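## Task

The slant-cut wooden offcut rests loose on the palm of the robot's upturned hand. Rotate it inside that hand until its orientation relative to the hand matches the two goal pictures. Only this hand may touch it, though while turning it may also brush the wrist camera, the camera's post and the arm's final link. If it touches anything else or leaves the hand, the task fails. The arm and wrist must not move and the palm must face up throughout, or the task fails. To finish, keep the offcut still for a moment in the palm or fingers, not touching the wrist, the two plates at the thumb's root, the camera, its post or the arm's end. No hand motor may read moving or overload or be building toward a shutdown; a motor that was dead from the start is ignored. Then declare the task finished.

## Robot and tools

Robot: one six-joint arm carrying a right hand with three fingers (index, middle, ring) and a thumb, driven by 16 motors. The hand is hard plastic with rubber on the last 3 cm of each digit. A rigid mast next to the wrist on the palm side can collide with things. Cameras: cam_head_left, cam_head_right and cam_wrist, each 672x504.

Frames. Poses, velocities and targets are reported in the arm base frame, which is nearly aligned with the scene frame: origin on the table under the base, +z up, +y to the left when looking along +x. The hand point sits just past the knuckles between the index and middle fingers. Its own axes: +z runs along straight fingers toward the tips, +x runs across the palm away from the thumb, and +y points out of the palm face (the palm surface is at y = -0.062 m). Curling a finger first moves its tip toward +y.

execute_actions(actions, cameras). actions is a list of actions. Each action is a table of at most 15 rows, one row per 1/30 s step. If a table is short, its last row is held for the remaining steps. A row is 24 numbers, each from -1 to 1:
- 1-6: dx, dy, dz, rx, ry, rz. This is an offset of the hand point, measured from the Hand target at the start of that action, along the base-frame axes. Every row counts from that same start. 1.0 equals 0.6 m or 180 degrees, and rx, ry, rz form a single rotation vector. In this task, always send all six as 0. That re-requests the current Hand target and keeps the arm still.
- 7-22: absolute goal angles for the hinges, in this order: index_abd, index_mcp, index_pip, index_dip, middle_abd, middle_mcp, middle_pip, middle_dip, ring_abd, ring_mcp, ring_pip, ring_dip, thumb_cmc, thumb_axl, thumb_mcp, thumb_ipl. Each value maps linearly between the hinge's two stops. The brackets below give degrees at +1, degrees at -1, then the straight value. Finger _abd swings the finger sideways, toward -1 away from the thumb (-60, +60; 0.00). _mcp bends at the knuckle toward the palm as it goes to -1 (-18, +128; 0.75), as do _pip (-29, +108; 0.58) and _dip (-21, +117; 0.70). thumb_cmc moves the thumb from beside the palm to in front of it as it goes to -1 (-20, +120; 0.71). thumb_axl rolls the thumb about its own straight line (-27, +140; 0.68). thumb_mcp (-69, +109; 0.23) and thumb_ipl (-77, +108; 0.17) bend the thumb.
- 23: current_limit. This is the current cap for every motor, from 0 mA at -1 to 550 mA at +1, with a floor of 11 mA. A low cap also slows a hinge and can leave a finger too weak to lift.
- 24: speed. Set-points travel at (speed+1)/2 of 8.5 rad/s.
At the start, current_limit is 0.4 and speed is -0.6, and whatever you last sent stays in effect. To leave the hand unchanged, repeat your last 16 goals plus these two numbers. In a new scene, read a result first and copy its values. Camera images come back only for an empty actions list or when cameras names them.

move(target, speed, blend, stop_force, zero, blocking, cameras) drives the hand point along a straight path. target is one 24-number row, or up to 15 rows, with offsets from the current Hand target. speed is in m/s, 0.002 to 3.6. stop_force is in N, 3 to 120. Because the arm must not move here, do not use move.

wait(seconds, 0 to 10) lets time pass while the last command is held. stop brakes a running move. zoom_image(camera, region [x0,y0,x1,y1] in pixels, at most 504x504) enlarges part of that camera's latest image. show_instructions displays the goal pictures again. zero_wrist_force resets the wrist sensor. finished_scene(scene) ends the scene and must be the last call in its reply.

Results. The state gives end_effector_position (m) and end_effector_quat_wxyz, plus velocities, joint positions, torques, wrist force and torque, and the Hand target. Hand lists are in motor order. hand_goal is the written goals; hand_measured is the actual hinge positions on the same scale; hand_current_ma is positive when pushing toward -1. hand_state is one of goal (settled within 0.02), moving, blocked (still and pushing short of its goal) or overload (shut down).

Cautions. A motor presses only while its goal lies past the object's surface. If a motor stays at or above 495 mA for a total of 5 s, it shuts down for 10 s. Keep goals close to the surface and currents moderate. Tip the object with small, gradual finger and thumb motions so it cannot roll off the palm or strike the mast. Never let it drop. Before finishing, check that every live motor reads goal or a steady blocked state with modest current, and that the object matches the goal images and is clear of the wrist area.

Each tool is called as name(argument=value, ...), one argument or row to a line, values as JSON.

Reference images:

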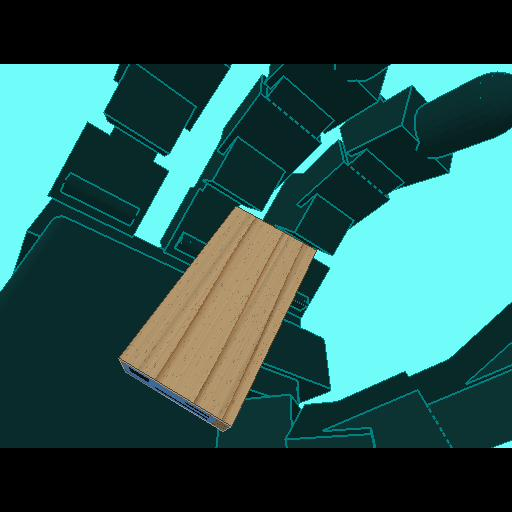

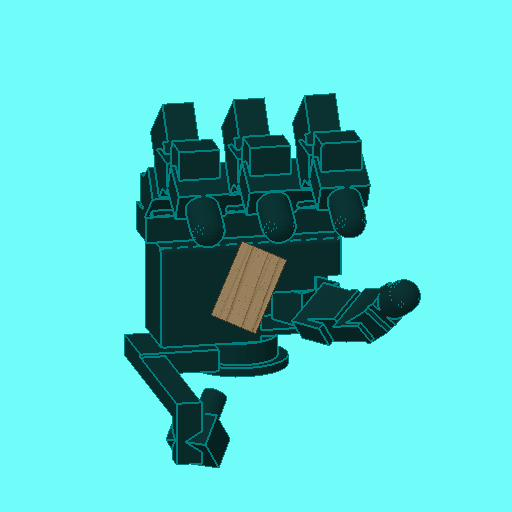

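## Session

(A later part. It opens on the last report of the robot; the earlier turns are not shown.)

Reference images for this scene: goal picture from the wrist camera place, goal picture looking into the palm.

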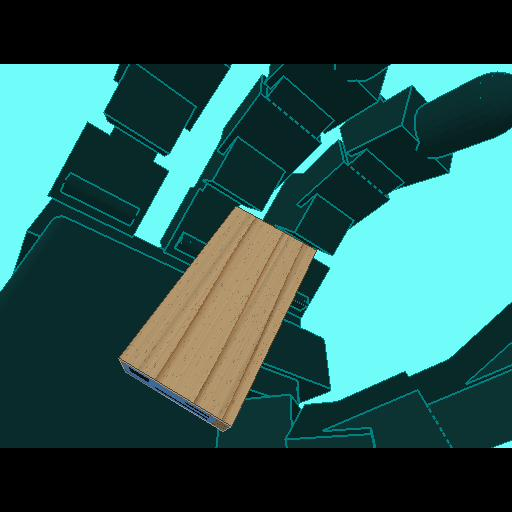

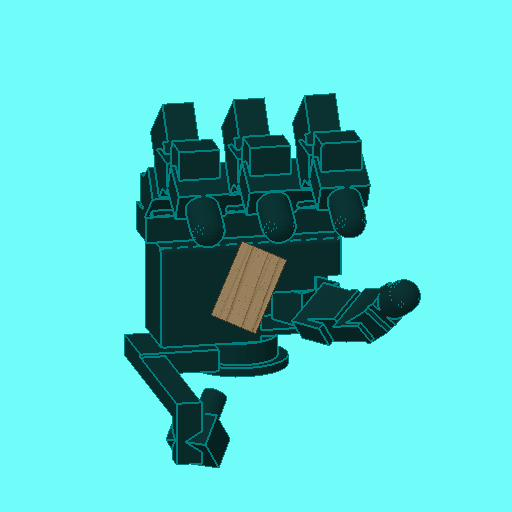

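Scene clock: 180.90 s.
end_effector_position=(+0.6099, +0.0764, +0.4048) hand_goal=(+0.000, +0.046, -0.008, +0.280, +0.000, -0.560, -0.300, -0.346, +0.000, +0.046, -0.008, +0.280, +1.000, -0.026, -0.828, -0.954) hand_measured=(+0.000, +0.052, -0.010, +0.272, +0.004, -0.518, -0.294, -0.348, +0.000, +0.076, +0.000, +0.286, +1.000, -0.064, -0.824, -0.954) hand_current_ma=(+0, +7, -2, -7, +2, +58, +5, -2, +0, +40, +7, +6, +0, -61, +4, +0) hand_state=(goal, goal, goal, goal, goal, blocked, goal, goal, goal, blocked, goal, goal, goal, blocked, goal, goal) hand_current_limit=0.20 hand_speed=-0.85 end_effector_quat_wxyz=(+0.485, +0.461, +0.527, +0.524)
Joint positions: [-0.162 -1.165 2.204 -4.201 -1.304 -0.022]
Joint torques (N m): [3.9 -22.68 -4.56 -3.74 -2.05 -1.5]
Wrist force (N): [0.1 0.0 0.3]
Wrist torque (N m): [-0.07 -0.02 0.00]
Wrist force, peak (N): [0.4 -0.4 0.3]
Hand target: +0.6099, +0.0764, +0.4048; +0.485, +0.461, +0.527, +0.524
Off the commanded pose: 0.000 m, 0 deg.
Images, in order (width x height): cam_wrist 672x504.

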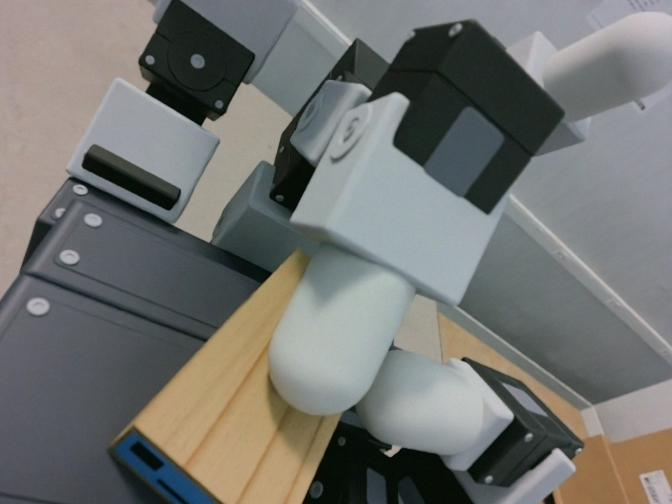

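execute_actions(
  actions=[
    [[0,0,0,0,0,0, 0.0,0.046,-0.008,0.28, 0.0,-0.56,-0.30,-0.346, 0.0,0.046,-0.008,0.28, 1.0,0.06,-0.825,-0.935, 0.2,-0.88]],
    [[0,0,0,0,0,0, 0.0,0.046,-0.008,0.28, 0.0,-0.56,-0.30,-0.346, 0.0,0.046,-0.008,0.28, 1.0,0.108,-0.84,-0.898, 0.2,-0.88]],
  ],
  cameras=["cam_wrist"],
)

Scene clock: 183.73 s.
end_effector_position=(+0.6099, +0.0764, +0.4048) hand_goal=(+0.000, +0.046, -0.008, +0.280, +0.000, -0.560, -0.300, -0.346, +0.000, +0.046, -0.008, +0.280, +1.000, +0.108, -0.840, -0.898) hand_measured=(+0.000, +0.052, -0.010, +0.272, +0.004, -0.520, -0.294, -0.348, +0.000, +0.076, +0.000, +0.286, +0.996, -0.028, -0.830, -0.906) hand_current_ma=(+0, +7, -2, -7, +2, +57, +6, -2, +0, +40, +7, +6, -3, -267, +16, -12) hand_state=(goal, goal, goal, goal, goal, blocked, goal, goal, goal, blocked, goal, goal, goal, blocked, goal, goal) hand_current_limit=0.20 hand_speed=-0.88 end_effector_quat_wxyz=(+0.485, +0.461, +0.527, +0.524)
Joint positions: [-0.162 -1.165 2.204 -4.201 -1.304 -0.022]
Joint torques (N m): [3.05 -22.57 -5.28 -3.96 -2.24 -1.76]
Wrist force (N): [0.0 -0.2 0.2]
Wrist torque (N m): [-0.08 -0.01 -0.01]
Wrist force, peak (N): [0.0 -0.4 0.4]
Hand target: +0.6099, +0.0764, +0.4048; +0.485, +0.461, +0.527, +0.524
Off the commanded pose: 0.000 m, 0 deg.
Images, in order (width x height): cam_wrist 672x504.

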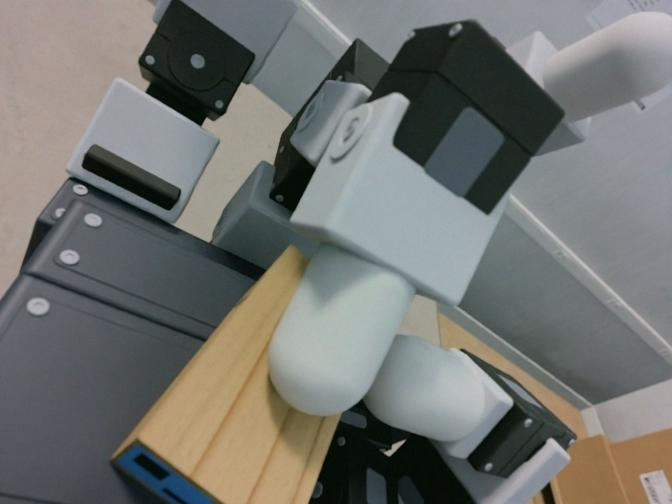

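execute_actions(
  actions=[
    [[0,0,0,0,0,0, 0.0,0.046,-0.008,0.28, 0.0,-0.56,-0.30,-0.346, 0.0,0.046,-0.008,0.28, 1.0,-0.25,-0.78,-0.95, 0.2,-0.8]],
    [[0,0,0,0,0,0, 0.0,0.046,-0.008,0.28, 0.0,-0.50,-0.38,-0.335, 0.0,0.046,-0.008,0.28, 1.0,-0.28,-0.6,-0.95, 0.2,-0.85]],
    [[0,0,0,0,0,0, 0.0,0.046,-0.008,0.28, 0.0,-0.438,-0.46,-0.323, 0.0,0.046,-0.008,0.28, 1.0,-0.28,-0.56,-0.95, 0.2,-0.85]],
    [[0,0,0,0,0,0, 0.0,0.046,-0.008,0.28, 0.0,-0.40,-0.51,-0.323, 0.0,0.046,-0.008,0.28, 1.0,-0.28,-0.56,-0.95, 0.2,-0.85]],
  ],
  cameras=["cam_wrist"],
)

Scene clock: 240.30 s.
end_effector_position=(+0.6099, +0.0764, +0.4048) hand_goal=(+0.000, +0.046, -0.008, +0.280, +0.000, -0.400, -0.510, -0.322, +0.000, +0.046, -0.008, +0.280, +1.000, -0.280, -0.560, -0.950) hand_measured=(+0.000, +0.052, -0.010, +0.272, +0.004, -0.390, -0.450, -0.306, +0.000, +0.076, +0.000, +0.286, +1.000, -0.272, -0.562, -0.948) hand_current_ma=(+0, +7, -2, -7, +2, +12, +83, +17, +0, +40, +7, +6, +0, +9, -3, +3) hand_state=(goal, goal, goal, goal, goal, goal, blocked, goal, goal, blocked, goal, goal, goal, goal, goal, goal) hand_current_limit=0.20 hand_speed=-0.85 end_effector_quat_wxyz=(+0.485, +0.461, +0.527, +0.524)
Joint positions: [-0.162 -1.165 2.204 -4.201 -1.304 -0.022]
Joint torques (N m): [3.09 -22.85 -5.42 -4.03 -2.05 -1.47]
Wrist force (N): [0.1 -0.1 0.4]
Wrist torque (N m): [-0.08 -0.02 0.01]
Wrist force, peak (N): [0.1 -0.1 0.5]
Hand target: +0.6099, +0.0764, +0.4048; +0.485, +0.461, +0.527, +0.524
Off the commanded pose: 0.000 m, 0 deg.
Images, in order (width x height): cam_wrist 672x504.

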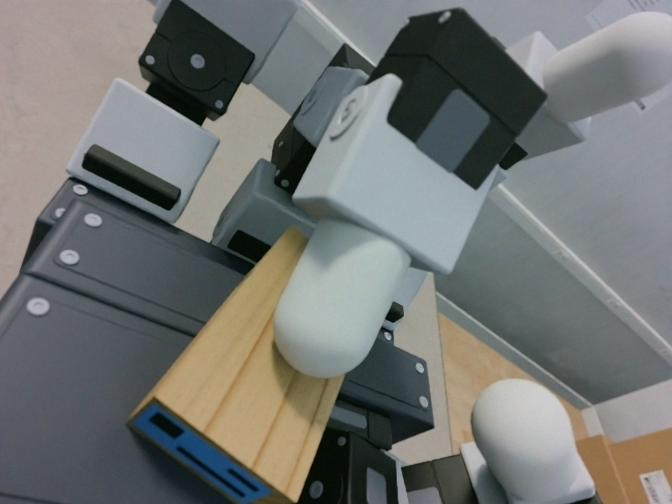

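execute_actions(
  actions=[],
  cameras=["cam_wrist"],
)

Scene clock: 246.23 s.
end_effector_position=(+0.6099, +0.0764, +0.4048) hand_goal=(+0.000, +0.046, -0.008, +0.280, +0.000, -0.400, -0.510, -0.322, +0.000, +0.046, -0.008, +0.280, +1.000, -0.280, -0.560, -0.950) hand_measured=(+0.000, +0.052, -0.010, +0.272, +0.004, -0.390, -0.450, -0.306, +0.000, +0.076, +0.000, +0.286, +1.000, -0.272, -0.562, -0.948) hand_current_ma=(+0, +7, -2, -7, +2, +12, +83, +17, +0, +40, +7, +6, +0, +9, -3, +3) hand_state=(goal, goal, goal, goal, goal, goal, blocked, goal, goal, blocked, goal, goal, goal, goal, goal, goal) hand_current_limit=0.20 hand_speed=-0.85 end_effector_quat_wxyz=(+0.485, +0.461, +0.527, +0.524)
Joint positions: [-0.162 -1.165 2.204 -4.201 -1.304 -0.022]
Joint velocities: within noise
Joint torques (N m): [3.36 -23.5 -6.04 -3.97 -1.91 -1.84]
Wrist force (N): [0.1 -0.1 0.3]
Wrist torque (N m): [-0.08 -0.02 0.01]
Wrist force, peak (N): [0.2 -0.3 0.4]
Hand target: +0.6099, +0.0764, +0.4048; +0.485, +0.461, +0.527, +0.524
Off the commanded pose: 0.000 m, 0 deg.
Images, in order (width x height): cam_wrist 672x504.

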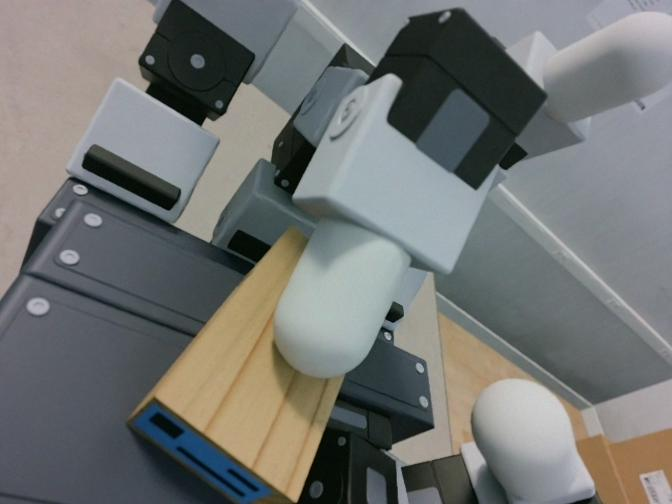

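execute_actions(
  actions=[
    [[0,0,0,0,0,0,0,0.046,-0.008,0.28,0,-0.27,-0.612,-0.336,0,0.046,-0.008,0.28,1,-0.28,-0.56,-0.95,0.2,-0.92]],
    [[0,0,0,0,0,0,0,0.046,-0.008,0.28,0,-0.14,-0.712,-0.35,0,0.046,-0.008,0.28,1,-0.28,-0.56,-0.95,0.2,-0.92]],
  ],
  cameras=["cam_wrist"],
)

Scene clock: 299.80 s.
end_effector_position=(+0.6099, +0.0764, +0.4048) hand_goal=(+0.000, +0.046, -0.008, +0.280, +0.000, -0.140, -0.712, -0.350, +0.000, +0.046, -0.008, +0.280, +1.000, -0.280, -0.560, -0.950) hand_measured=(+0.000, +0.052, -0.010, +0.272, +0.004, -0.132, -0.660, -0.306, +0.000, +0.076, +0.000, +0.286, +1.000, -0.272, -0.562, -0.948) hand_current_ma=(+0, +7, -2, -7, +2, +8, +69, +57, +0, +40, +7, +6, +0, +9, -3, +3) hand_state=(goal, goal, goal, goal, goal, goal, blocked, blocked, goal, blocked, goal, goal, goal, goal, goal, goal) hand_current_limit=0.20 hand_speed=-0.92 end_effector_quat_wxyz=(+0.485, +0.461, +0.527, +0.524)
Joint positions: [-0.162 -1.165 2.204 -4.201 -1.304 -0.022]
Joint torques (N m): [2.85 -22.91 -6.02 -4.06 -2.01 -1.59]
Wrist force (N): [0.1 -0.3 0.2]
Wrist torque (N m): [-0.08 -0.01 0.00]
Wrist force, peak (N): [0.3 -0.4 0.2]
Hand target: +0.6099, +0.0764, +0.4048; +0.485, +0.461, +0.527, +0.524
Off the commanded pose: 0.000 m, 0 deg.
Images, in order (width x height): cam_wrist 672x504.

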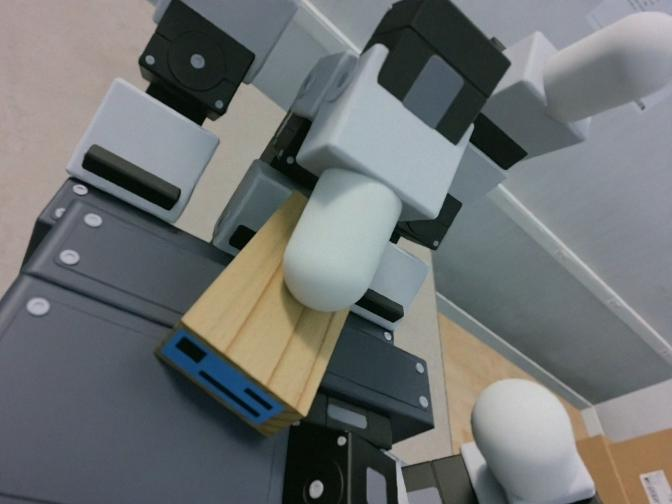

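execute_actions(
  actions=[
    [[0,0,0,0,0,0,0,0.046,-0.008,0.28,0,-0.14,-0.712,-0.35,0,-0.055,-1.0,0.0,1,0.27,-0.607,-0.935,0.2,-0.8]],
    [[0,0,0,0,0,0,0,0.046,-0.008,0.28,0,-0.14,-0.712,-0.35,0,-0.055,-1.0,0.0,1,0.27,-0.607,-0.935,0.2,-0.8]],
    [[0,0,0,0,0,0,0,0.046,-0.008,0.28,0,-0.14,-0.712,-0.35,0,-0.055,-1.0,0.0,1,0.27,-0.607,-0.935,0.2,-0.8]],
  ],
  cameras=["cam_wrist"],
)

Scene clock: 307.03 s.
end_effector_position=(+0.6099, +0.0764, +0.4048) hand_goal=(+0.000, +0.046, -0.008, +0.280, +0.000, -0.140, -0.712, -0.350, +0.000, -0.054, -1.000, +0.000, +1.000, +0.270, -0.606, -0.934) hand_measured=(+0.000, +0.052, -0.010, +0.272, +0.004, -0.132, -0.660, -0.306, +0.000, -0.036, -0.998, +0.006, +0.994, +0.152, -0.578, -0.926) hand_current_ma=(+0, +7, -2, -7, +2, +8, +69, +57, +0, +22, +1, +6, -6, -228, +46, +13) hand_state=(goal, goal, goal, goal, goal, goal, blocked, blocked, goal, goal, goal, goal, goal, blocked, blocked, goal) hand_current_limit=0.20 hand_speed=-0.80 end_effector_quat_wxyz=(+0.485, +0.461, +0.527, +0.524)
Joint positions: [-0.162 -1.165 2.204 -4.201 -1.304 -0.022]
Joint torques (N m): [3.21 -22.92 -5.51 -4.01 -1.79 -1.71]
Wrist force (N): [0.2 0.0 0.1]
Wrist torque (N m): [-0.04 -0.02 0.01]
Wrist force, peak (N): [0.1 -0.3 0.5]
Hand target: +0.6099, +0.0764, +0.4048; +0.485, +0.461, +0.527, +0.524
Off the commanded pose: 0.000 m, 0 deg.
Images, in order (width x height): cam_wrist 672x504.

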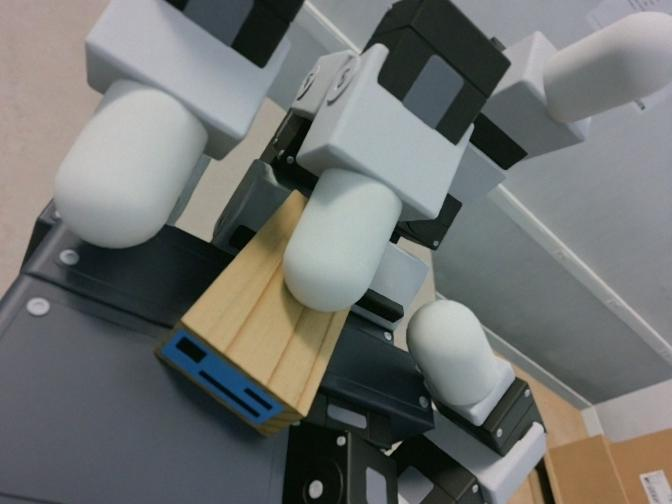

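execute_actions(
  actions=[
    [[0,0,0,0,0,0,0,0.046,-0.008,0.28,0,-0.14,-0.712,-0.35,-0.3,-0.055,-1.0,-0.12,0.9,0.14,-0.595,-0.935,0.2,-0.85]],
    [[0,0,0,0,0,0,0,0.046,-0.008,0.28,0,-0.14,-0.712,-0.35,-0.42,-0.055,-1.0,-0.17,0.714,0.222,-0.601,-0.935,0.2,-0.85]],
  ],
  cameras=["cam_wrist"],
)

Scene clock: 310.63 s.
end_effector_position=(+0.6099, +0.0764, +0.4048) hand_goal=(+0.000, +0.046, -0.008, +0.280, +0.000, -0.140, -0.712, -0.350, -0.420, -0.054, -1.000, -0.170, +0.714, +0.222, -0.600, -0.934) hand_measured=(+0.000, +0.052, -0.010, +0.272, +0.004, -0.132, -0.660, -0.306, -0.412, -0.036, -0.998, -0.164, +0.730, +0.216, -0.590, -0.930) hand_current_ma=(+0, +7, -2, -7, +2, +8, +69, +57, +6, +22, +1, +6, +19, -7, +14, +5) hand_state=(goal, goal, goal, goal, goal, goal, blocked, blocked, goal, goal, goal, goal, goal, goal, goal, goal) hand_current_limit=0.20 hand_speed=-0.85 end_effector_quat_wxyz=(+0.485, +0.461, +0.527, +0.524)
Joint positions: [-0.162 -1.165 2.204 -4.201 -1.304 -0.022]
Joint torques (N m): [2.85 -22.11 -6 -4.07 -1.77 -1.73]
Wrist force (N): [0.0 0.0 0.2]
Wrist torque (N m): [-0.06 -0.01 -0.01]
Wrist force, peak (N): [0.1 -0.3 0.5]
Hand target: +0.6099, +0.0764, +0.4048; +0.485, +0.461, +0.527, +0.524
Off the commanded pose: 0.000 m, 0 deg.
Images, in order (width x height): cam_wrist 672x504.

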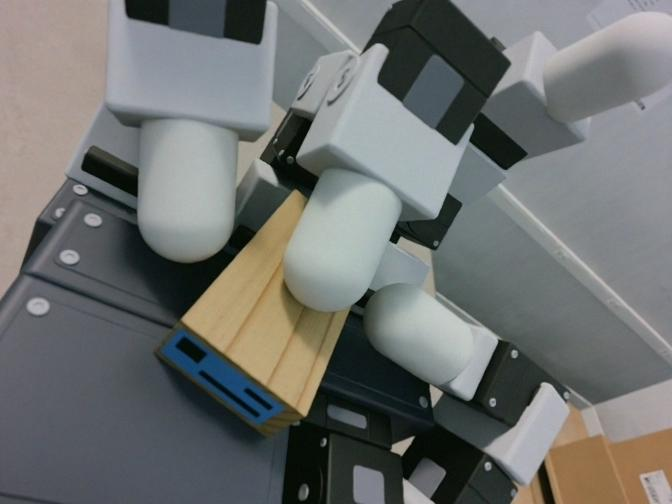

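execute_actions(
  actions=[
    [[0,0,0,0,0,0,0,0.046,-0.008,0.28,0,-0.14,-0.712,-0.35,-0.52,-0.05,-1.0,-0.25,0.67,0.26,-0.58,-0.969,0.2,-0.88]],
    [[0,0,0,0,0,0,0,0.046,-0.008,0.28,0,-0.14,-0.712,-0.35,-0.67,-0.048,-1.0,-0.34,0.629,0.26,-0.58,-0.969,0.2,-0.88]],
  ],
  cameras=["cam_wrist"],
)

Scene clock: 315.17 s.
end_effector_position=(+0.6099, +0.0764, +0.4048) hand_goal=(+0.000, +0.046, -0.008, +0.280, +0.000, -0.140, -0.712, -0.350, -0.670, -0.048, -1.000, -0.340, +0.630, +0.260, -0.580, -0.968) hand_measured=(+0.000, +0.052, -0.010, +0.272, +0.002, -0.130, -0.662, -0.308, -0.638, -0.036, -1.000, -0.340, +0.642, +0.250, -0.580, -0.962) hand_current_ma=(+0, +7, -2, -7, +1, +11, +67, +56, +25, +14, +0, +0, +13, -13, +0, +9) hand_state=(goal, goal, goal, goal, goal, goal, blocked, blocked, blocked, goal, goal, goal, goal, goal, goal, goal) hand_current_limit=0.20 hand_speed=-0.88 end_effector_quat_wxyz=(+0.485, +0.461, +0.527, +0.524)
Joint positions: [-0.162 -1.165 2.204 -4.201 -1.304 -0.022]
Joint torques (N m): [3.25 -22.89 -7.07 -4.22 -1.85 -1.67]
Wrist force (N): [0.2 -0.2 0.4]
Wrist torque (N m): [-0.09 -0.04 0.01]
Wrist force, peak (N): [0.0 -0.4 0.3]
Hand target: +0.6099, +0.0764, +0.4048; +0.485, +0.461, +0.527, +0.524
Off the commanded pose: 0.000 m, 0 deg.
Images, in order (width x height): cam_wrist 672x504.

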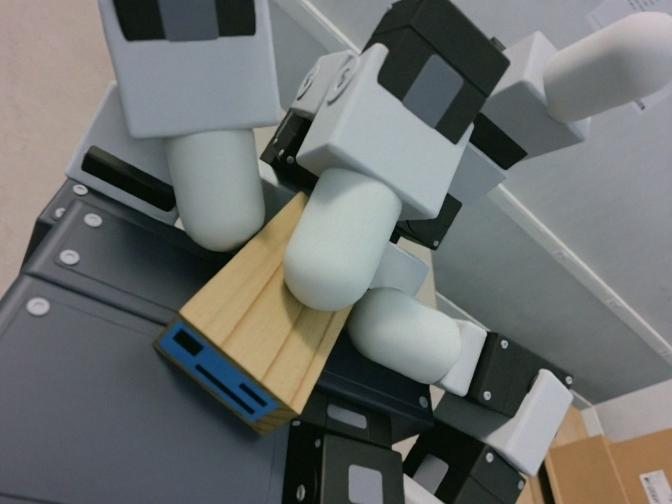

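execute_actions(
  actions=[
    [[0,0,0,0,0,0,0,0.046,-0.008,0.28,0,-0.14,-0.712,-0.35,-0.73,-0.048,-1.0,-0.34,0.60,0.262,-0.605,-0.94,0.2,-0.9]],
    [[0,0,0,0,0,0,0,0.046,-0.008,0.28,0,-0.14,-0.712,-0.35,-0.77,-0.048,-1.0,-0.34,0.58,0.268,-0.63,-0.915,0.2,-0.9]],
  ],
  cameras=["cam_wrist"],
)

Scene clock: 317.07 s.
end_effector_position=(+0.6099, +0.0764, +0.4048) hand_goal=(+0.000, +0.046, -0.008, +0.280, +0.000, -0.140, -0.712, -0.350, -0.770, -0.048, -1.000, -0.340, +0.580, +0.268, -0.630, -0.914) hand_measured=(+0.000, +0.052, -0.010, +0.272, -0.004, -0.124, -0.662, -0.316, -0.652, -0.036, -0.998, -0.346, +0.628, +0.262, -0.588, -0.944) hand_current_ma=(+0, +7, -2, -7, -2, +19, +67, +44, +111, +13, +1, -7, +65, -9, +73, -52) hand_state=(goal, goal, goal, goal, goal, goal, blocked, blocked, blocked, goal, goal, goal, blocked, goal, blocked, blocked) hand_current_limit=0.20 hand_speed=-0.90 end_effector_quat_wxyz=(+0.485, +0.461, +0.527, +0.524)
Joint positions: [-0.162 -1.165 2.204 -4.201 -1.304 -0.022]
Joint torques (N m): [2.85 -22.15 -6.3 -3.87 -1.7 -1.5]
Wrist force (N): [-0.2 -0.1 0.3]
Wrist torque (N m): [-0.06 0.03 -0.03]
Wrist force, peak (N): [0.1 -0.4 0.4]
Hand target: +0.6099, +0.0764, +0.4048; +0.485, +0.461, +0.527, +0.524
Off the commanded pose: 0.000 m, 0 deg.
Images, in order (width x height): cam_wrist 672x504.

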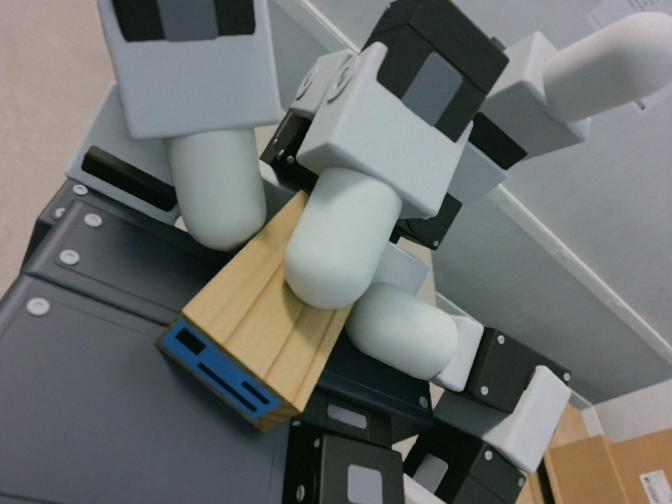

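execute_actions(
  actions=[
    [[0,0,0,0,0,0,0,0.046,-0.008,0.28,0,-0.14,-0.55,-0.32,-0.77,-0.048,-1.0,-0.34,0.58,0.268,-0.63,-0.915,0.2,-0.9]],
    [[0,0,0,0,0,0,0,0.046,-0.008,0.28,0,-0.14,-0.3,-0.28,-0.77,-0.048,-1.0,-0.34,0.58,0.268,-0.63,-0.915,0.2,-0.82]],
  ],
  cameras=["cam_wrist"],
)

Scene clock: 319.77 s.
end_effector_position=(+0.6099, +0.0764, +0.4048) hand_goal=(+0.000, +0.046, -0.008, +0.280, +0.000, -0.140, -0.300, -0.280, -0.770, -0.048, -1.000, -0.340, +0.580, +0.268, -0.630, -0.914) hand_measured=(+0.000, +0.052, -0.010, +0.272, -0.004, -0.124, -0.312, -0.288, -0.658, -0.036, -0.994, -0.346, +0.628, +0.266, -0.588, -0.920) hand_current_ma=(+0, +7, -2, -7, -2, +18, -14, -9, +106, +13, +5, -7, +65, -2, +73, -9) hand_state=(goal, goal, goal, goal, goal, goal, goal, goal, blocked, goal, goal, goal, blocked, goal, blocked, goal) hand_current_limit=0.20 hand_speed=-0.82 end_effector_quat_wxyz=(+0.485, +0.461, +0.527, +0.524)
Joint positions: [-0.162 -1.165 2.204 -4.201 -1.304 -0.022]
Joint torques (N m): [2.77 -22.78 -7.32 -3.94 -1.82 -1.55]
Wrist force (N): [-0.1 -0.2 0.3]
Wrist torque (N m): [-0.08 0.00 -0.02]
Wrist force, peak (N): [0.2 -0.4 0.4]
Hand target: +0.6099, +0.0764, +0.4048; +0.485, +0.461, +0.527, +0.524
Off the commanded pose: 0.000 m, 0 deg.
Images, in order (width x height): cam_wrist 672x504.

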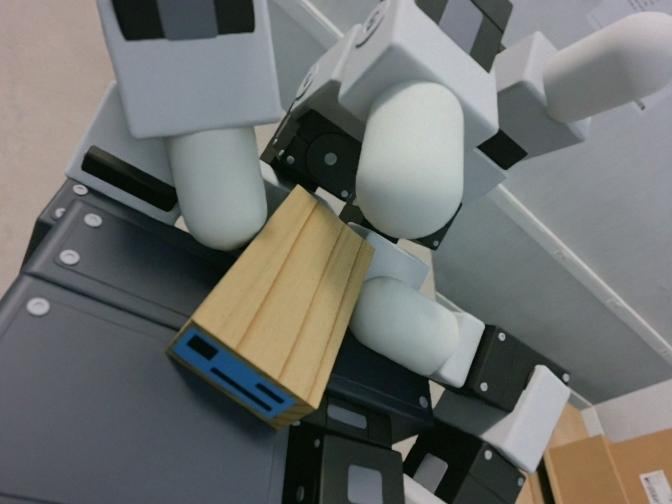

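execute_actions(
  actions=[
    [[0,0,0,0,0,0,0,0.046,-0.008,0.28,0,-0.14,-0.3,-0.28,-0.77,-0.006,-1.0,-0.295,0.58,0.221,-0.624,-0.88,0.2,-0.92]],
    [[0,0,0,0,0,0,0,0.046,-0.008,0.28,0,-0.14,-0.3,-0.28,-0.77,0.037,-1.0,-0.25,0.58,0.175,-0.618,-0.848,0.2,-0.92]],
  ],
  cameras=["cam_wrist"],
)

Scene clock: 323.37 s.
end_effector_position=(+0.6099, +0.0764, +0.4048) hand_goal=(+0.000, +0.046, -0.008, +0.280, +0.000, -0.140, -0.300, -0.280, -0.770, +0.038, -1.000, -0.250, +0.580, +0.176, -0.618, -0.848) hand_measured=(+0.000, +0.052, -0.010, +0.272, -0.004, -0.124, -0.312, -0.288, -0.684, +0.040, -0.994, -0.270, +0.628, +0.188, -0.586, -0.850) hand_current_ma=(+0, +7, -2, -7, -2, +18, -14, -9, +77, +2, +5, -24, +65, +15, +55, -3) hand_state=(goal, goal, goal, goal, goal, goal, goal, goal, blocked, goal, goal, blocked, blocked, goal, blocked, goal) hand_current_limit=0.20 hand_speed=-0.92 end_effector_quat_wxyz=(+0.485, +0.461, +0.527, +0.524)
Joint positions: [-0.162 -1.165 2.204 -4.201 -1.304 -0.022]
Joint torques (N m): [3.25 -23.06 -6.9 -4.15 -1.85 -1.63]
Wrist force (N): [0.0 0.0 0.3]
Wrist torque (N m): [-0.05 -0.01 -0.01]
Wrist force, peak (N): [0.2 -0.1 0.7]
Hand target: +0.6099, +0.0764, +0.4048; +0.485, +0.461, +0.527, +0.524
Off the commanded pose: 0.000 m, 0 deg.
Images, in order (width x height): cam_wrist 672x504.

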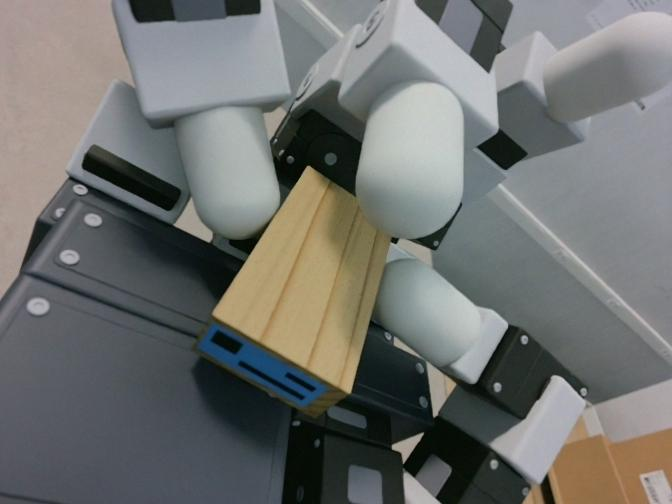

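zoom_image(
  camera="cam_wrist",
  region=[180, 140, 440, 440],
)

Scaled by 1.680 from the camera's 672x504 image, which has a finer 960x720 frame.

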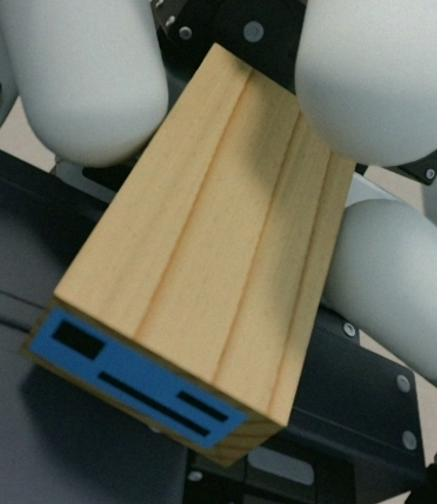

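execute_actions(
  actions=[
    [[0,0,0,0,0,0,0,0.046,-0.008,0.28,0,-0.28,-0.06,-0.4,-0.77,0.037,-1.0,-0.25,0.58,0.175,-0.618,-0.848,0.2,-0.85]],
    [[0,0,0,0,0,0,0,0.046,-0.008,0.28,0,-0.473,0.0,-0.475,-0.77,0.037,-1.0,-0.25,0.58,0.175,-0.618,-0.848,0.2,-0.85]],
    [[0,0,0,0,0,0,0,0.046,-0.008,0.28,0,-0.473,-0.12,-0.44,-0.77,0.037,-1.0,-0.25,0.58,0.175,-0.618,-0.848,0.2,-0.9]],
  ],
  cameras=["cam_wrist"],
)

Scene clock: 333.50 s.
end_effector_position=(+0.6099, +0.0764, +0.4048) hand_goal=(+0.000, +0.046, -0.008, +0.280, +0.000, -0.472, -0.120, -0.440, -0.770, +0.038, -1.000, -0.250, +0.580, +0.176, -0.618, -0.848) hand_measured=(+0.000, +0.052, -0.010, +0.272, -0.004, -0.412, -0.118, -0.448, -0.684, +0.036, -0.990, -0.248, +0.628, +0.180, -0.586, -0.852) hand_current_ma=(+0, +7, -2, -7, -2, +89, +2, -9, +77, -1, +10, +1, +65, +4, +55, -4) hand_state=(goal, goal, goal, goal, goal, blocked, goal, goal, blocked, goal, goal, goal, blocked, goal, blocked, goal) hand_current_limit=0.20 hand_speed=-0.90 end_effector_quat_wxyz=(+0.485, +0.461, +0.527, +0.524)
Joint positions: [-0.162 -1.165 2.204 -4.201 -1.304 -0.022]
Joint torques (N m): [2.38 -23.05 -7.7 -4.09 -1.52 -1.6]
Wrist force (N): [0.3 -0.1 0.4]
Wrist torque (N m): [-0.09 -0.05 0.01]
Wrist force, peak (N): [0.2 -0.3 0.4]
Hand target: +0.6099, +0.0764, +0.4048; +0.485, +0.461, +0.527, +0.524
Off the commanded pose: 0.000 m, 0 deg.
Images, in order (width x height): cam_wrist 672x504.

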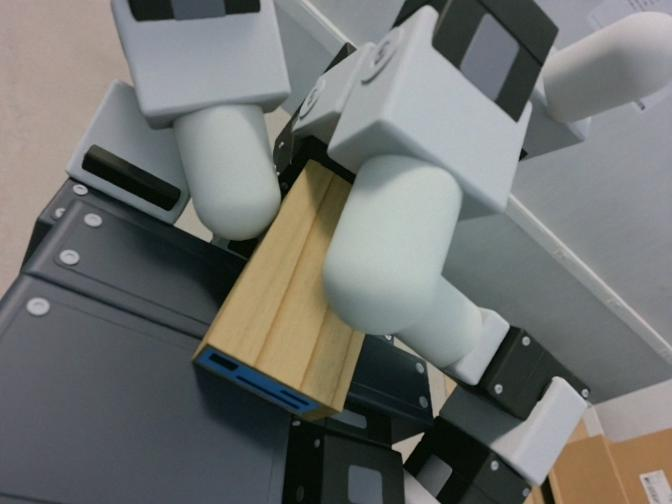

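zoom_image(
  camera="cam_wrist",
  region=[180, 140, 440, 440],
)

Scaled by 1.680 from the camera's 672x504 image, which has a finer 960x720 frame.

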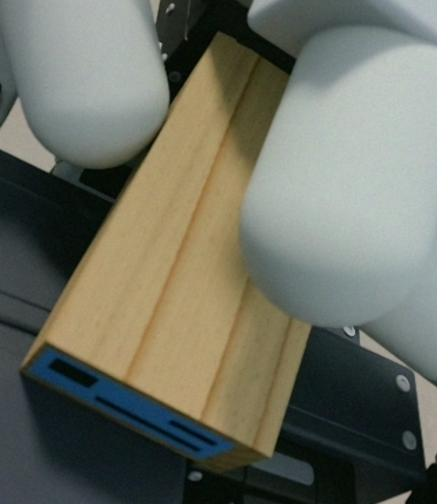

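execute_actions(
  actions=[
    [[0,0,0,0,0,0,0,0.046,-0.008,0.28,0,-0.473,-0.12,-0.44,-0.82,0.048,-1.0,-0.235,0.62,0.156,-0.618,-0.834,0.2,-0.93]],
    [[0,0,0,0,0,0,0,0.046,-0.008,0.28,0,-0.473,-0.12,-0.44,-0.88,0.06,-1.0,-0.22,0.66,0.136,-0.618,-0.82,0.2,-0.93]],
  ],
  cameras=["cam_wrist"],
)

zoom_image(
  camera="cam_wrist",
  region=[180, 140, 440, 440],
)

Scene clock: 342.03 s.
end_effector_position=(+0.6099, +0.0764, +0.4048) hand_goal=(+0.000, +0.046, -0.008, +0.280, +0.000, -0.472, -0.120, -0.440, -0.880, +0.060, -1.000, -0.220, +0.660, +0.136, -0.618, -0.820) hand_measured=(+0.000, +0.052, -0.010, +0.272, -0.004, -0.440, -0.118, -0.448, -0.794, +0.044, -0.990, -0.220, +0.678, +0.146, -0.586, -0.824) hand_current_ma=(+0, +7, -2, -7, -2, +44, +2, -9, +76, -18, +10, +0, +21, +14, +55, -5) hand_state=(goal, goal, goal, goal, goal, blocked, goal, goal, blocked, goal, goal, goal, goal, goal, blocked, goal) hand_current_limit=0.20 hand_speed=-0.93 end_effector_quat_wxyz=(+0.485, +0.461, +0.527, +0.524)
Joint positions: [-0.162 -1.165 2.204 -4.201 -1.304 -0.022]
Joint torques (N m): [1.78 -23.53 -7.99 -3.93 -1.66 -1.79]
Wrist force (N): [0.2 -0.3 0.3]
Wrist torque (N m): [-0.10 -0.03 0.00]
Wrist force, peak (N): [0.1 -0.1 0.5]
Hand target: +0.6099, +0.0764, +0.4048; +0.485, +0.461, +0.527, +0.524
Off the commanded pose: 0.000 m, 0 deg.
Images, in order (width x height): cam_wrist 672x504.

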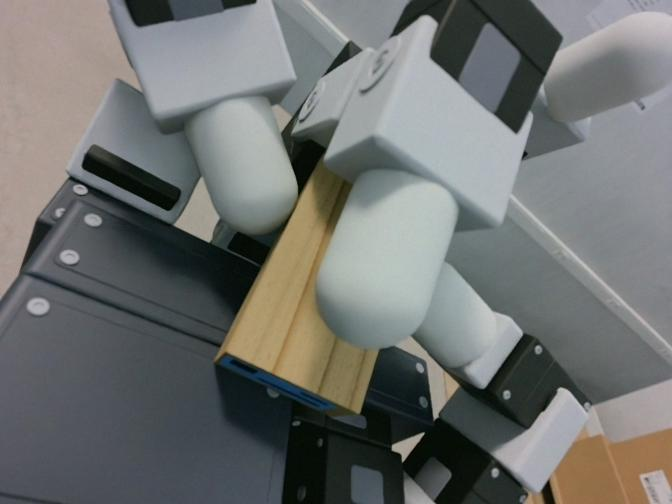

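Scaled by 1.680 from the camera's 672x504 image, which has a finer 960x720 frame.

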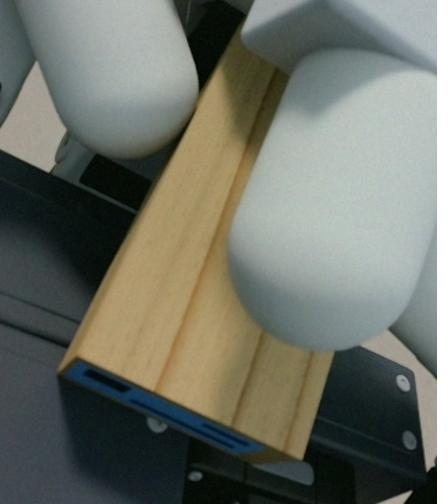

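execute_actions(
  actions=[
    [[0,0,0,0,0,0,0,0.046,-0.008,0.28,0,-0.44,0.16,-0.40,-0.88,0.06,-1.0,-0.22,0.66,0.136,-0.618,-0.82,0.2,-0.87]],
    [[0,0,0,0,0,0,0,0.046,-0.008,0.28,0,-0.3,0.2,-0.35,-0.88,0.074,-1.0,-0.237,0.66,0.127,-0.615,-0.831,0.2,-0.9]],
    [[0,0,0,0,0,0,0,0.046,-0.008,0.28,0,-0.2,0.25,-0.2,-0.88,0.088,-1.0,-0.254,0.66,0.118,-0.612,-0.842,0.2,-0.9]],
  ],
  cameras=["cam_wrist"],
)

zoom_image(
  camera="cam_wrist",
  region=[180, 140, 440, 440],
)

Scene clock: 353.70 s.
end_effector_position=(+0.6099, +0.0764, +0.4048) hand_goal=(+0.000, +0.046, -0.008, +0.280, +0.000, -0.200, +0.250, -0.200, -0.880, +0.088, -1.000, -0.254, +0.660, +0.118, -0.612, -0.842) hand_measured=(+0.000, +0.052, -0.010, +0.272, -0.004, -0.198, +0.244, -0.210, -0.846, +0.092, -0.990, -0.252, +0.684, +0.126, -0.586, -0.838) hand_current_ma=(+0, +7, -2, -7, -2, +2, -7, -10, +27, +5, +10, +2, +28, +11, +44, +5) hand_state=(goal, goal, goal, goal, goal, goal, goal, goal, blocked, goal, goal, goal, blocked, goal, blocked, goal) hand_current_limit=0.20 hand_speed=-0.90 end_effector_quat_wxyz=(+0.485, +0.461, +0.527, +0.524)
Joint positions: [-0.162 -1.165 2.204 -4.201 -1.304 -0.022]
Joint torques (N m): [3.51 -23.91 -8.01 -3.94 -1.5 -1.66]
Wrist force (N): [0.1 -0.2 0.3]
Wrist torque (N m): [-0.07 -0.02 -0.01]
Wrist force, peak (N): [0.1 -0.3 0.6]
Hand target: +0.6099, +0.0764, +0.4048; +0.485, +0.461, +0.527, +0.524
Off the commanded pose: 0.000 m, 0 deg.
Images, in order (width x height): cam_wrist 672x504.

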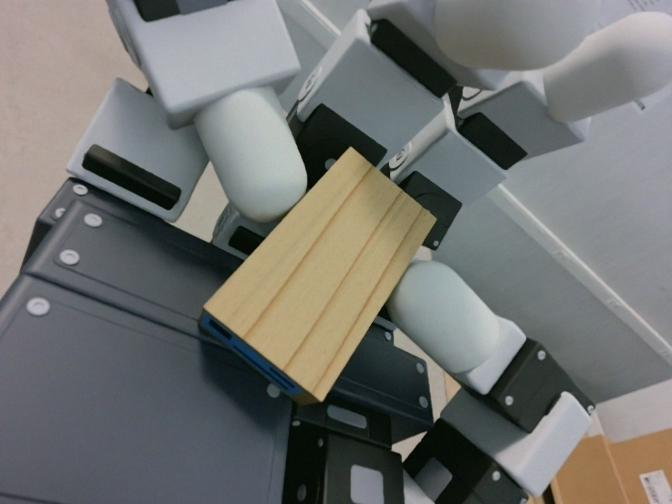

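Scaled by 1.680 from the camera's 672x504 image, which has a finer 960x720 frame.

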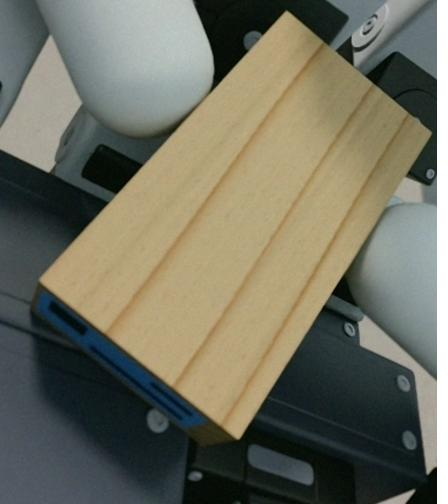

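show_instructions(
)

Reference images for this scene: goal picture from the wrist camera place, goal picture looking into the palm.

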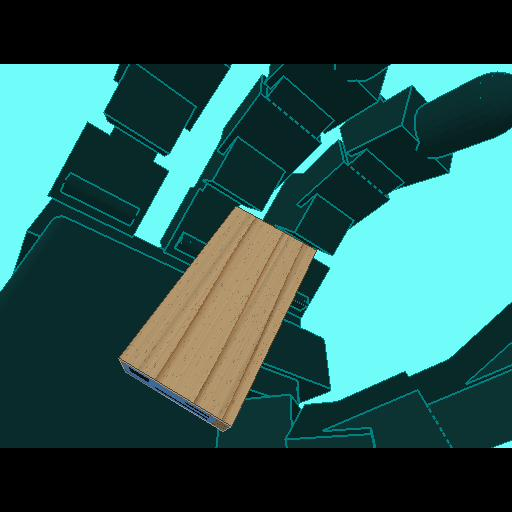

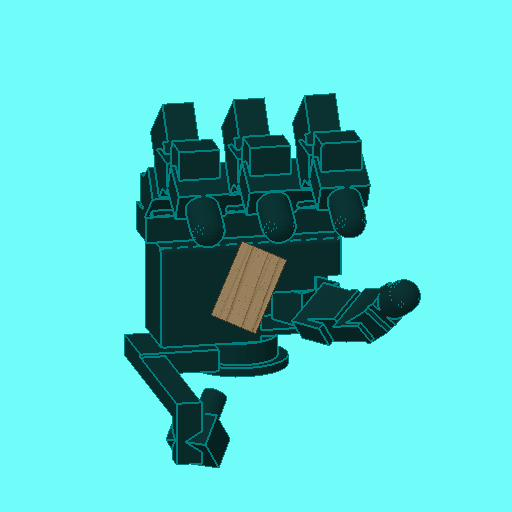

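execute_actions(
  actions=[
    [[0,0,0,0,0,0,0,0.046,-0.008,0.28,0,-0.2,0.25,-0.2,-0.89,0.057,-1.0,-0.282,0.66,0.124,-0.616,-0.842,0.2,-0.94]],
    [[0,0,0,0,0,0,0,0.046,-0.008,0.28,0,-0.2,0.25,-0.2,-0.9,0.026,-1.0,-0.31,0.66,0.13,-0.62,-0.842,0.2,-0.94]],
    [[0,0,0,0,0,0,0,0.046,-0.008,0.28,0,-0.2,0.25,-0.2,-0.9,-0.005,-1.0,-0.338,0.66,0.135,-0.624,-0.842,0.2,-0.94]],
  ],
  cameras=["cam_wrist"],
)

zoom_image(
  camera="cam_wrist",
  region=[180, 140, 440, 440],
)

Scene clock: 384.73 s.
end_effector_position=(+0.6099, +0.0764, +0.4048) hand_goal=(+0.000, +0.046, -0.008, +0.280, +0.000, -0.200, +0.250, -0.200, -0.900, -0.004, -1.000, -0.338, +0.660, +0.136, -0.624, -0.842) hand_measured=(+0.000, +0.052, -0.010, +0.272, -0.004, -0.198, +0.244, -0.210, -0.864, +0.030, -0.990, -0.338, +0.686, +0.132, -0.586, -0.838) hand_current_ma=(+0, +7, -2, -7, -2, +2, -7, -10, +29, +47, +10, +0, +31, -6, +67, +4) hand_state=(goal, goal, goal, goal, goal, goal, goal, goal, blocked, blocked, goal, goal, blocked, goal, blocked, goal) hand_current_limit=0.20 hand_speed=-0.94 end_effector_quat_wxyz=(+0.485, +0.461, +0.527, +0.524)
Joint positions: [-0.162 -1.165 2.204 -4.201 -1.304 -0.022]
Joint torques (N m): [2.09 -23.89 -7.54 -4.06 -1.61 -1.6]
Wrist force (N): [0.0 0.0 0.3]
Wrist torque (N m): [-0.05 -0.01 0.00]
Wrist force, peak (N): [0.3 -0.1 0.5]
Hand target: +0.6099, +0.0764, +0.4048; +0.485, +0.461, +0.527, +0.524
Off the commanded pose: 0.000 m, 0 deg.
Images, in order (width x height): cam_wrist 672x504.

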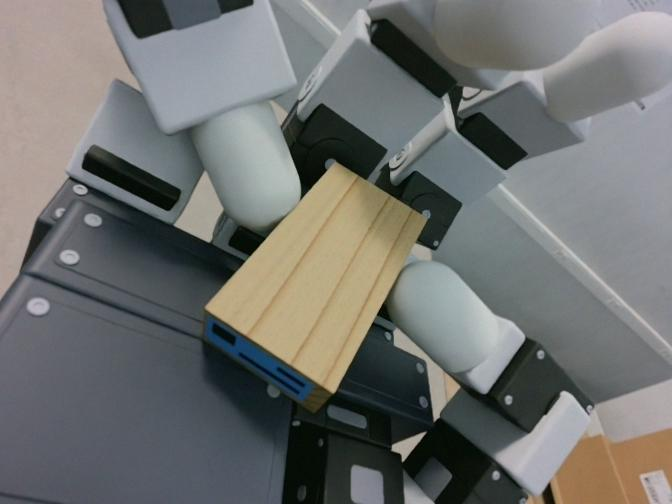

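Scaled by 1.680 from the camera's 672x504 image, which has a finer 960x720 frame.

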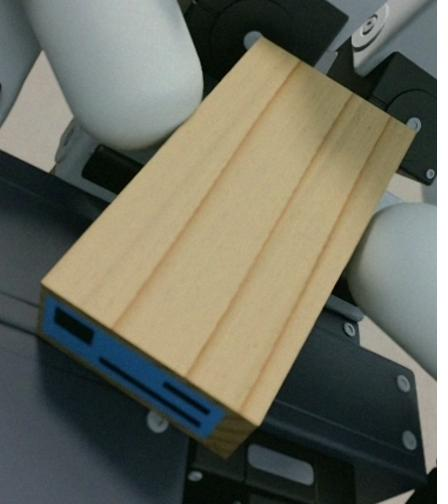

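execute_actions(
  actions=[
    [[0,0,0,0,0,0,0,0.046,-0.008,0.28,0,-0.35,0.1,-0.4,-0.91,0.026,-1.0,-0.29,0.66,0.121,-0.632,-0.812,0.2,-0.92]],
    [[0,0,0,0,0,0,0,0.046,-0.008,0.28,0,-0.49,0.0,-0.47,-0.92,0.055,-1.0,-0.242,0.66,0.107,-0.64,-0.783,0.2,-0.92]],
    [[0,0,0,0,0,0,0,0.046,-0.008,0.28,0,-0.49,-0.12,-0.44,-0.92,0.055,-1.0,-0.242,0.66,0.107,-0.64,-0.783,0.2,-0.92]],
    [[0,0,0,0,0,0,0,0.046,-0.008,0.28,0,-0.49,-0.2,-0.42,-0.92,0.055,-1.0,-0.242,0.66,0.107,-0.64,-0.783,0.2,-0.94]],
  ],
  cameras=["cam_wrist"],
)

zoom_image(
  camera="cam_wrist",
  region=[180, 140, 440, 440],
)

Scene clock: 396.10 s.
end_effector_position=(+0.6099, +0.0764, +0.4048) hand_goal=(+0.000, +0.046, -0.008, +0.280, +0.000, -0.490, -0.200, -0.420, -0.920, +0.056, -1.000, -0.242, +0.660, +0.108, -0.640, -0.782) hand_measured=(+0.000, +0.052, -0.010, +0.272, -0.004, -0.418, -0.180, -0.430, -0.868, +0.052, -0.986, -0.248, +0.694, +0.106, -0.598, -0.796) hand_current_ma=(+0, +7, -2, -7, -2, +110, +23, -9, +44, -4, +16, -5, +44, -3, +75, -20) hand_state=(goal, goal, goal, goal, goal, blocked, goal, goal, blocked, goal, goal, goal, blocked, goal, blocked, goal) hand_current_limit=0.20 hand_speed=-0.94 end_effector_quat_wxyz=(+0.485, +0.461, +0.527, +0.524)
Joint positions: [-0.162 -1.165 2.204 -4.201 -1.304 -0.022]
Joint torques (N m): [2.88 -22.55 -8.7 -4.05 -1.42 -1.44]
Wrist force (N): [0.2 -0.1 0.4]
Wrist torque (N m): [-0.08 -0.03 0.00]
Wrist force, peak (N): [0.0 -0.3 0.6]
Hand target: +0.6099, +0.0764, +0.4048; +0.485, +0.461, +0.527, +0.524
Off the commanded pose: 0.000 m, 0 deg.
Images, in order (width x height): cam_wrist 672x504.

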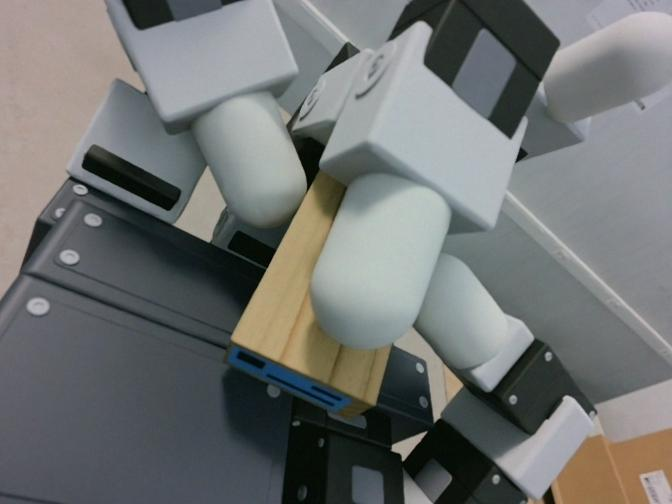

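Scaled by 1.680 from the camera's 672x504 image, which has a finer 960x720 frame.

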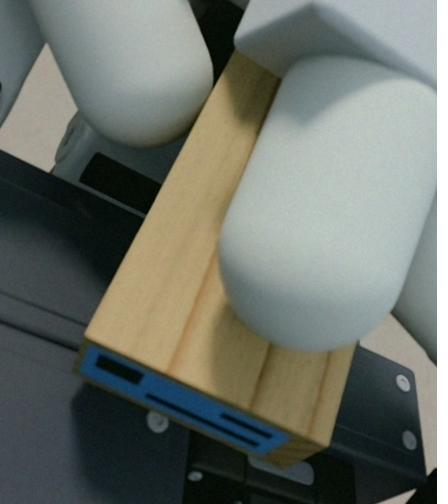

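execute_actions(
  actions=[
    [[0,0,0,0,0,0,0,0.046,-0.008,0.28,0,-0.47,0.06,-0.42,-0.92,0.055,-1.0,-0.242,0.66,0.107,-0.64,-0.783,0.2,-0.9]],
    [[0,0,0,0,0,0,0,0.046,-0.008,0.28,0,-0.2,0.25,-0.2,-0.92,0.055,-1.0,-0.242,0.66,0.107,-0.64,-0.783,0.2,-0.8]],
  ],
  cameras=["cam_wrist"],
)

zoom_image(
  camera="cam_wrist",
  region=[180, 140, 440, 440],
)

Scene clock: 399.93 s.
end_effector_position=(+0.6099, +0.0764, +0.4048) hand_goal=(+0.000, +0.046, -0.008, +0.280, +0.000, -0.200, +0.250, -0.200, -0.920, +0.056, -1.000, -0.242, +0.660, +0.108, -0.640, -0.782) hand_measured=(+0.000, +0.052, -0.010, +0.272, -0.004, -0.198, +0.244, -0.210, -0.878, +0.064, -0.986, -0.248, +0.696, +0.106, -0.598, -0.786) hand_current_ma=(+0, +7, -2, -7, -2, +2, -7, -10, +34, +8, +16, -5, +46, -3, +75, -5) hand_state=(goal, goal, goal, goal, goal, goal, goal, goal, blocked, goal, goal, goal, blocked, goal, blocked, goal) hand_current_limit=0.20 hand_speed=-0.80 end_effector_quat_wxyz=(+0.485, +0.461, +0.527, +0.524)
Joint positions: [-0.162 -1.165 2.204 -4.201 -1.304 -0.022]
Joint torques (N m): [1.95 -23.21 -8.49 -4.15 -1.42 -1.69]
Wrist force (N): [0.1 -0.2 0.3]
Wrist torque (N m): [-0.07 -0.02 0.00]
Wrist force, peak (N): [0.2 -0.2 0.6]
Hand target: +0.6099, +0.0764, +0.4048; +0.485, +0.461, +0.527, +0.524
Off the commanded pose: 0.000 m, 0 deg.
Images, in order (width x height): cam_wrist 672x504.

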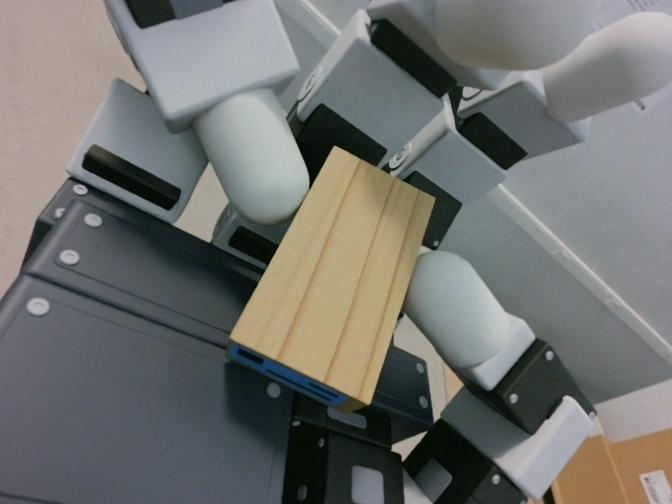

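Scaled by 1.680 from the camera's 672x504 image, which has a finer 960x720 frame.

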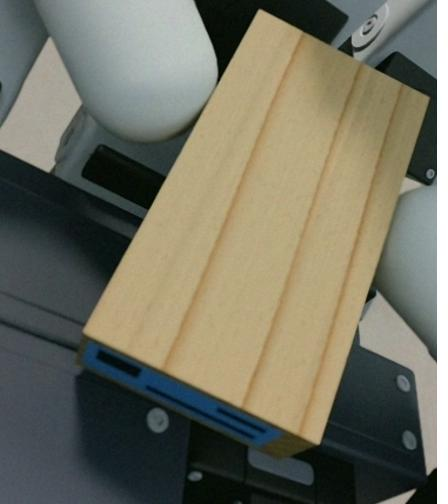

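execute_actions(
  actions=[
    [[0,0,0,0,0,0,0,0.046,-0.008,0.28,0,-0.2,0.25,-0.2,-0.92,0.07,-1.0,-0.251,0.66,0.098,-0.637,-0.793,0.2,-0.95]],
    [[0,0,0,0,0,0,0,0.046,-0.008,0.28,0,-0.2,0.25,-0.2,-0.92,0.084,-1.0,-0.261,0.66,0.09,-0.633,-0.803,0.2,-0.95]],
  ],
  cameras=["cam_wrist"],
)

zoom_image(
  camera="cam_wrist",
  region=[180, 140, 440, 440],
)

Scene clock: 404.83 s.
end_effector_position=(+0.6099, +0.0764, +0.4048) hand_goal=(+0.000, +0.046, -0.008, +0.280, +0.000, -0.200, +0.250, -0.200, -0.920, +0.084, -1.000, -0.260, +0.660, +0.090, -0.632, -0.802) hand_measured=(+0.000, +0.052, -0.010, +0.272, -0.004, -0.198, +0.244, -0.210, -0.892, +0.090, -0.988, -0.258, +0.696, +0.096, -0.598, -0.798) hand_current_ma=(+0, +7, -2, -7, -2, +2, -7, -10, +21, +6, +14, +1, +46, +7, +56, +4) hand_state=(goal, goal, goal, goal, goal, goal, goal, goal, blocked, goal, goal, goal, blocked, goal, blocked, goal) hand_current_limit=0.20 hand_speed=-0.95 end_effector_quat_wxyz=(+0.485, +0.461, +0.527, +0.524)
Joint positions: [-0.162 -1.165 2.204 -4.201 -1.304 -0.022]
Joint torques (N m): [1.85 -24.19 -8.38 -4.06 -1.46 -1.43]
Wrist force (N): [0.1 -0.3 0.2]
Wrist torque (N m): [-0.08 -0.03 0.00]
Wrist force, peak (N): [0.3 -0.1 0.5]
Hand target: +0.6099, +0.0764, +0.4048; +0.485, +0.461, +0.527, +0.524
Off the commanded pose: 0.000 m, 0 deg.
Images, in order (width x height): cam_wrist 672x504.

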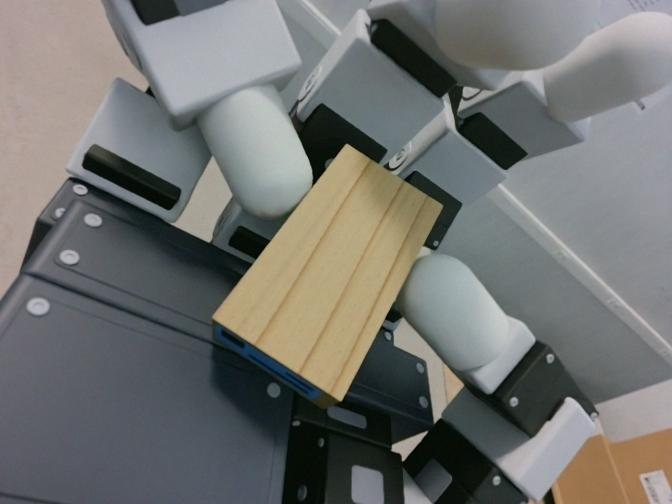

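Scaled by 1.680 from the camera's 672x504 image, which has a finer 960x720 frame.

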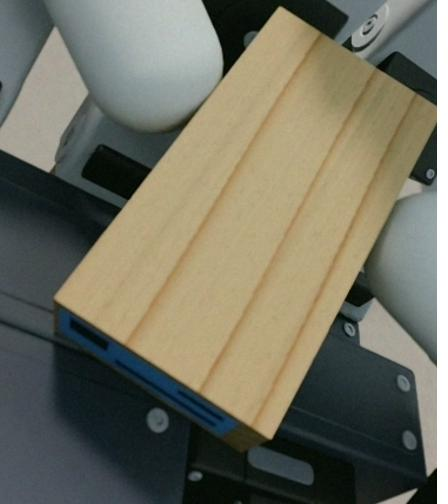

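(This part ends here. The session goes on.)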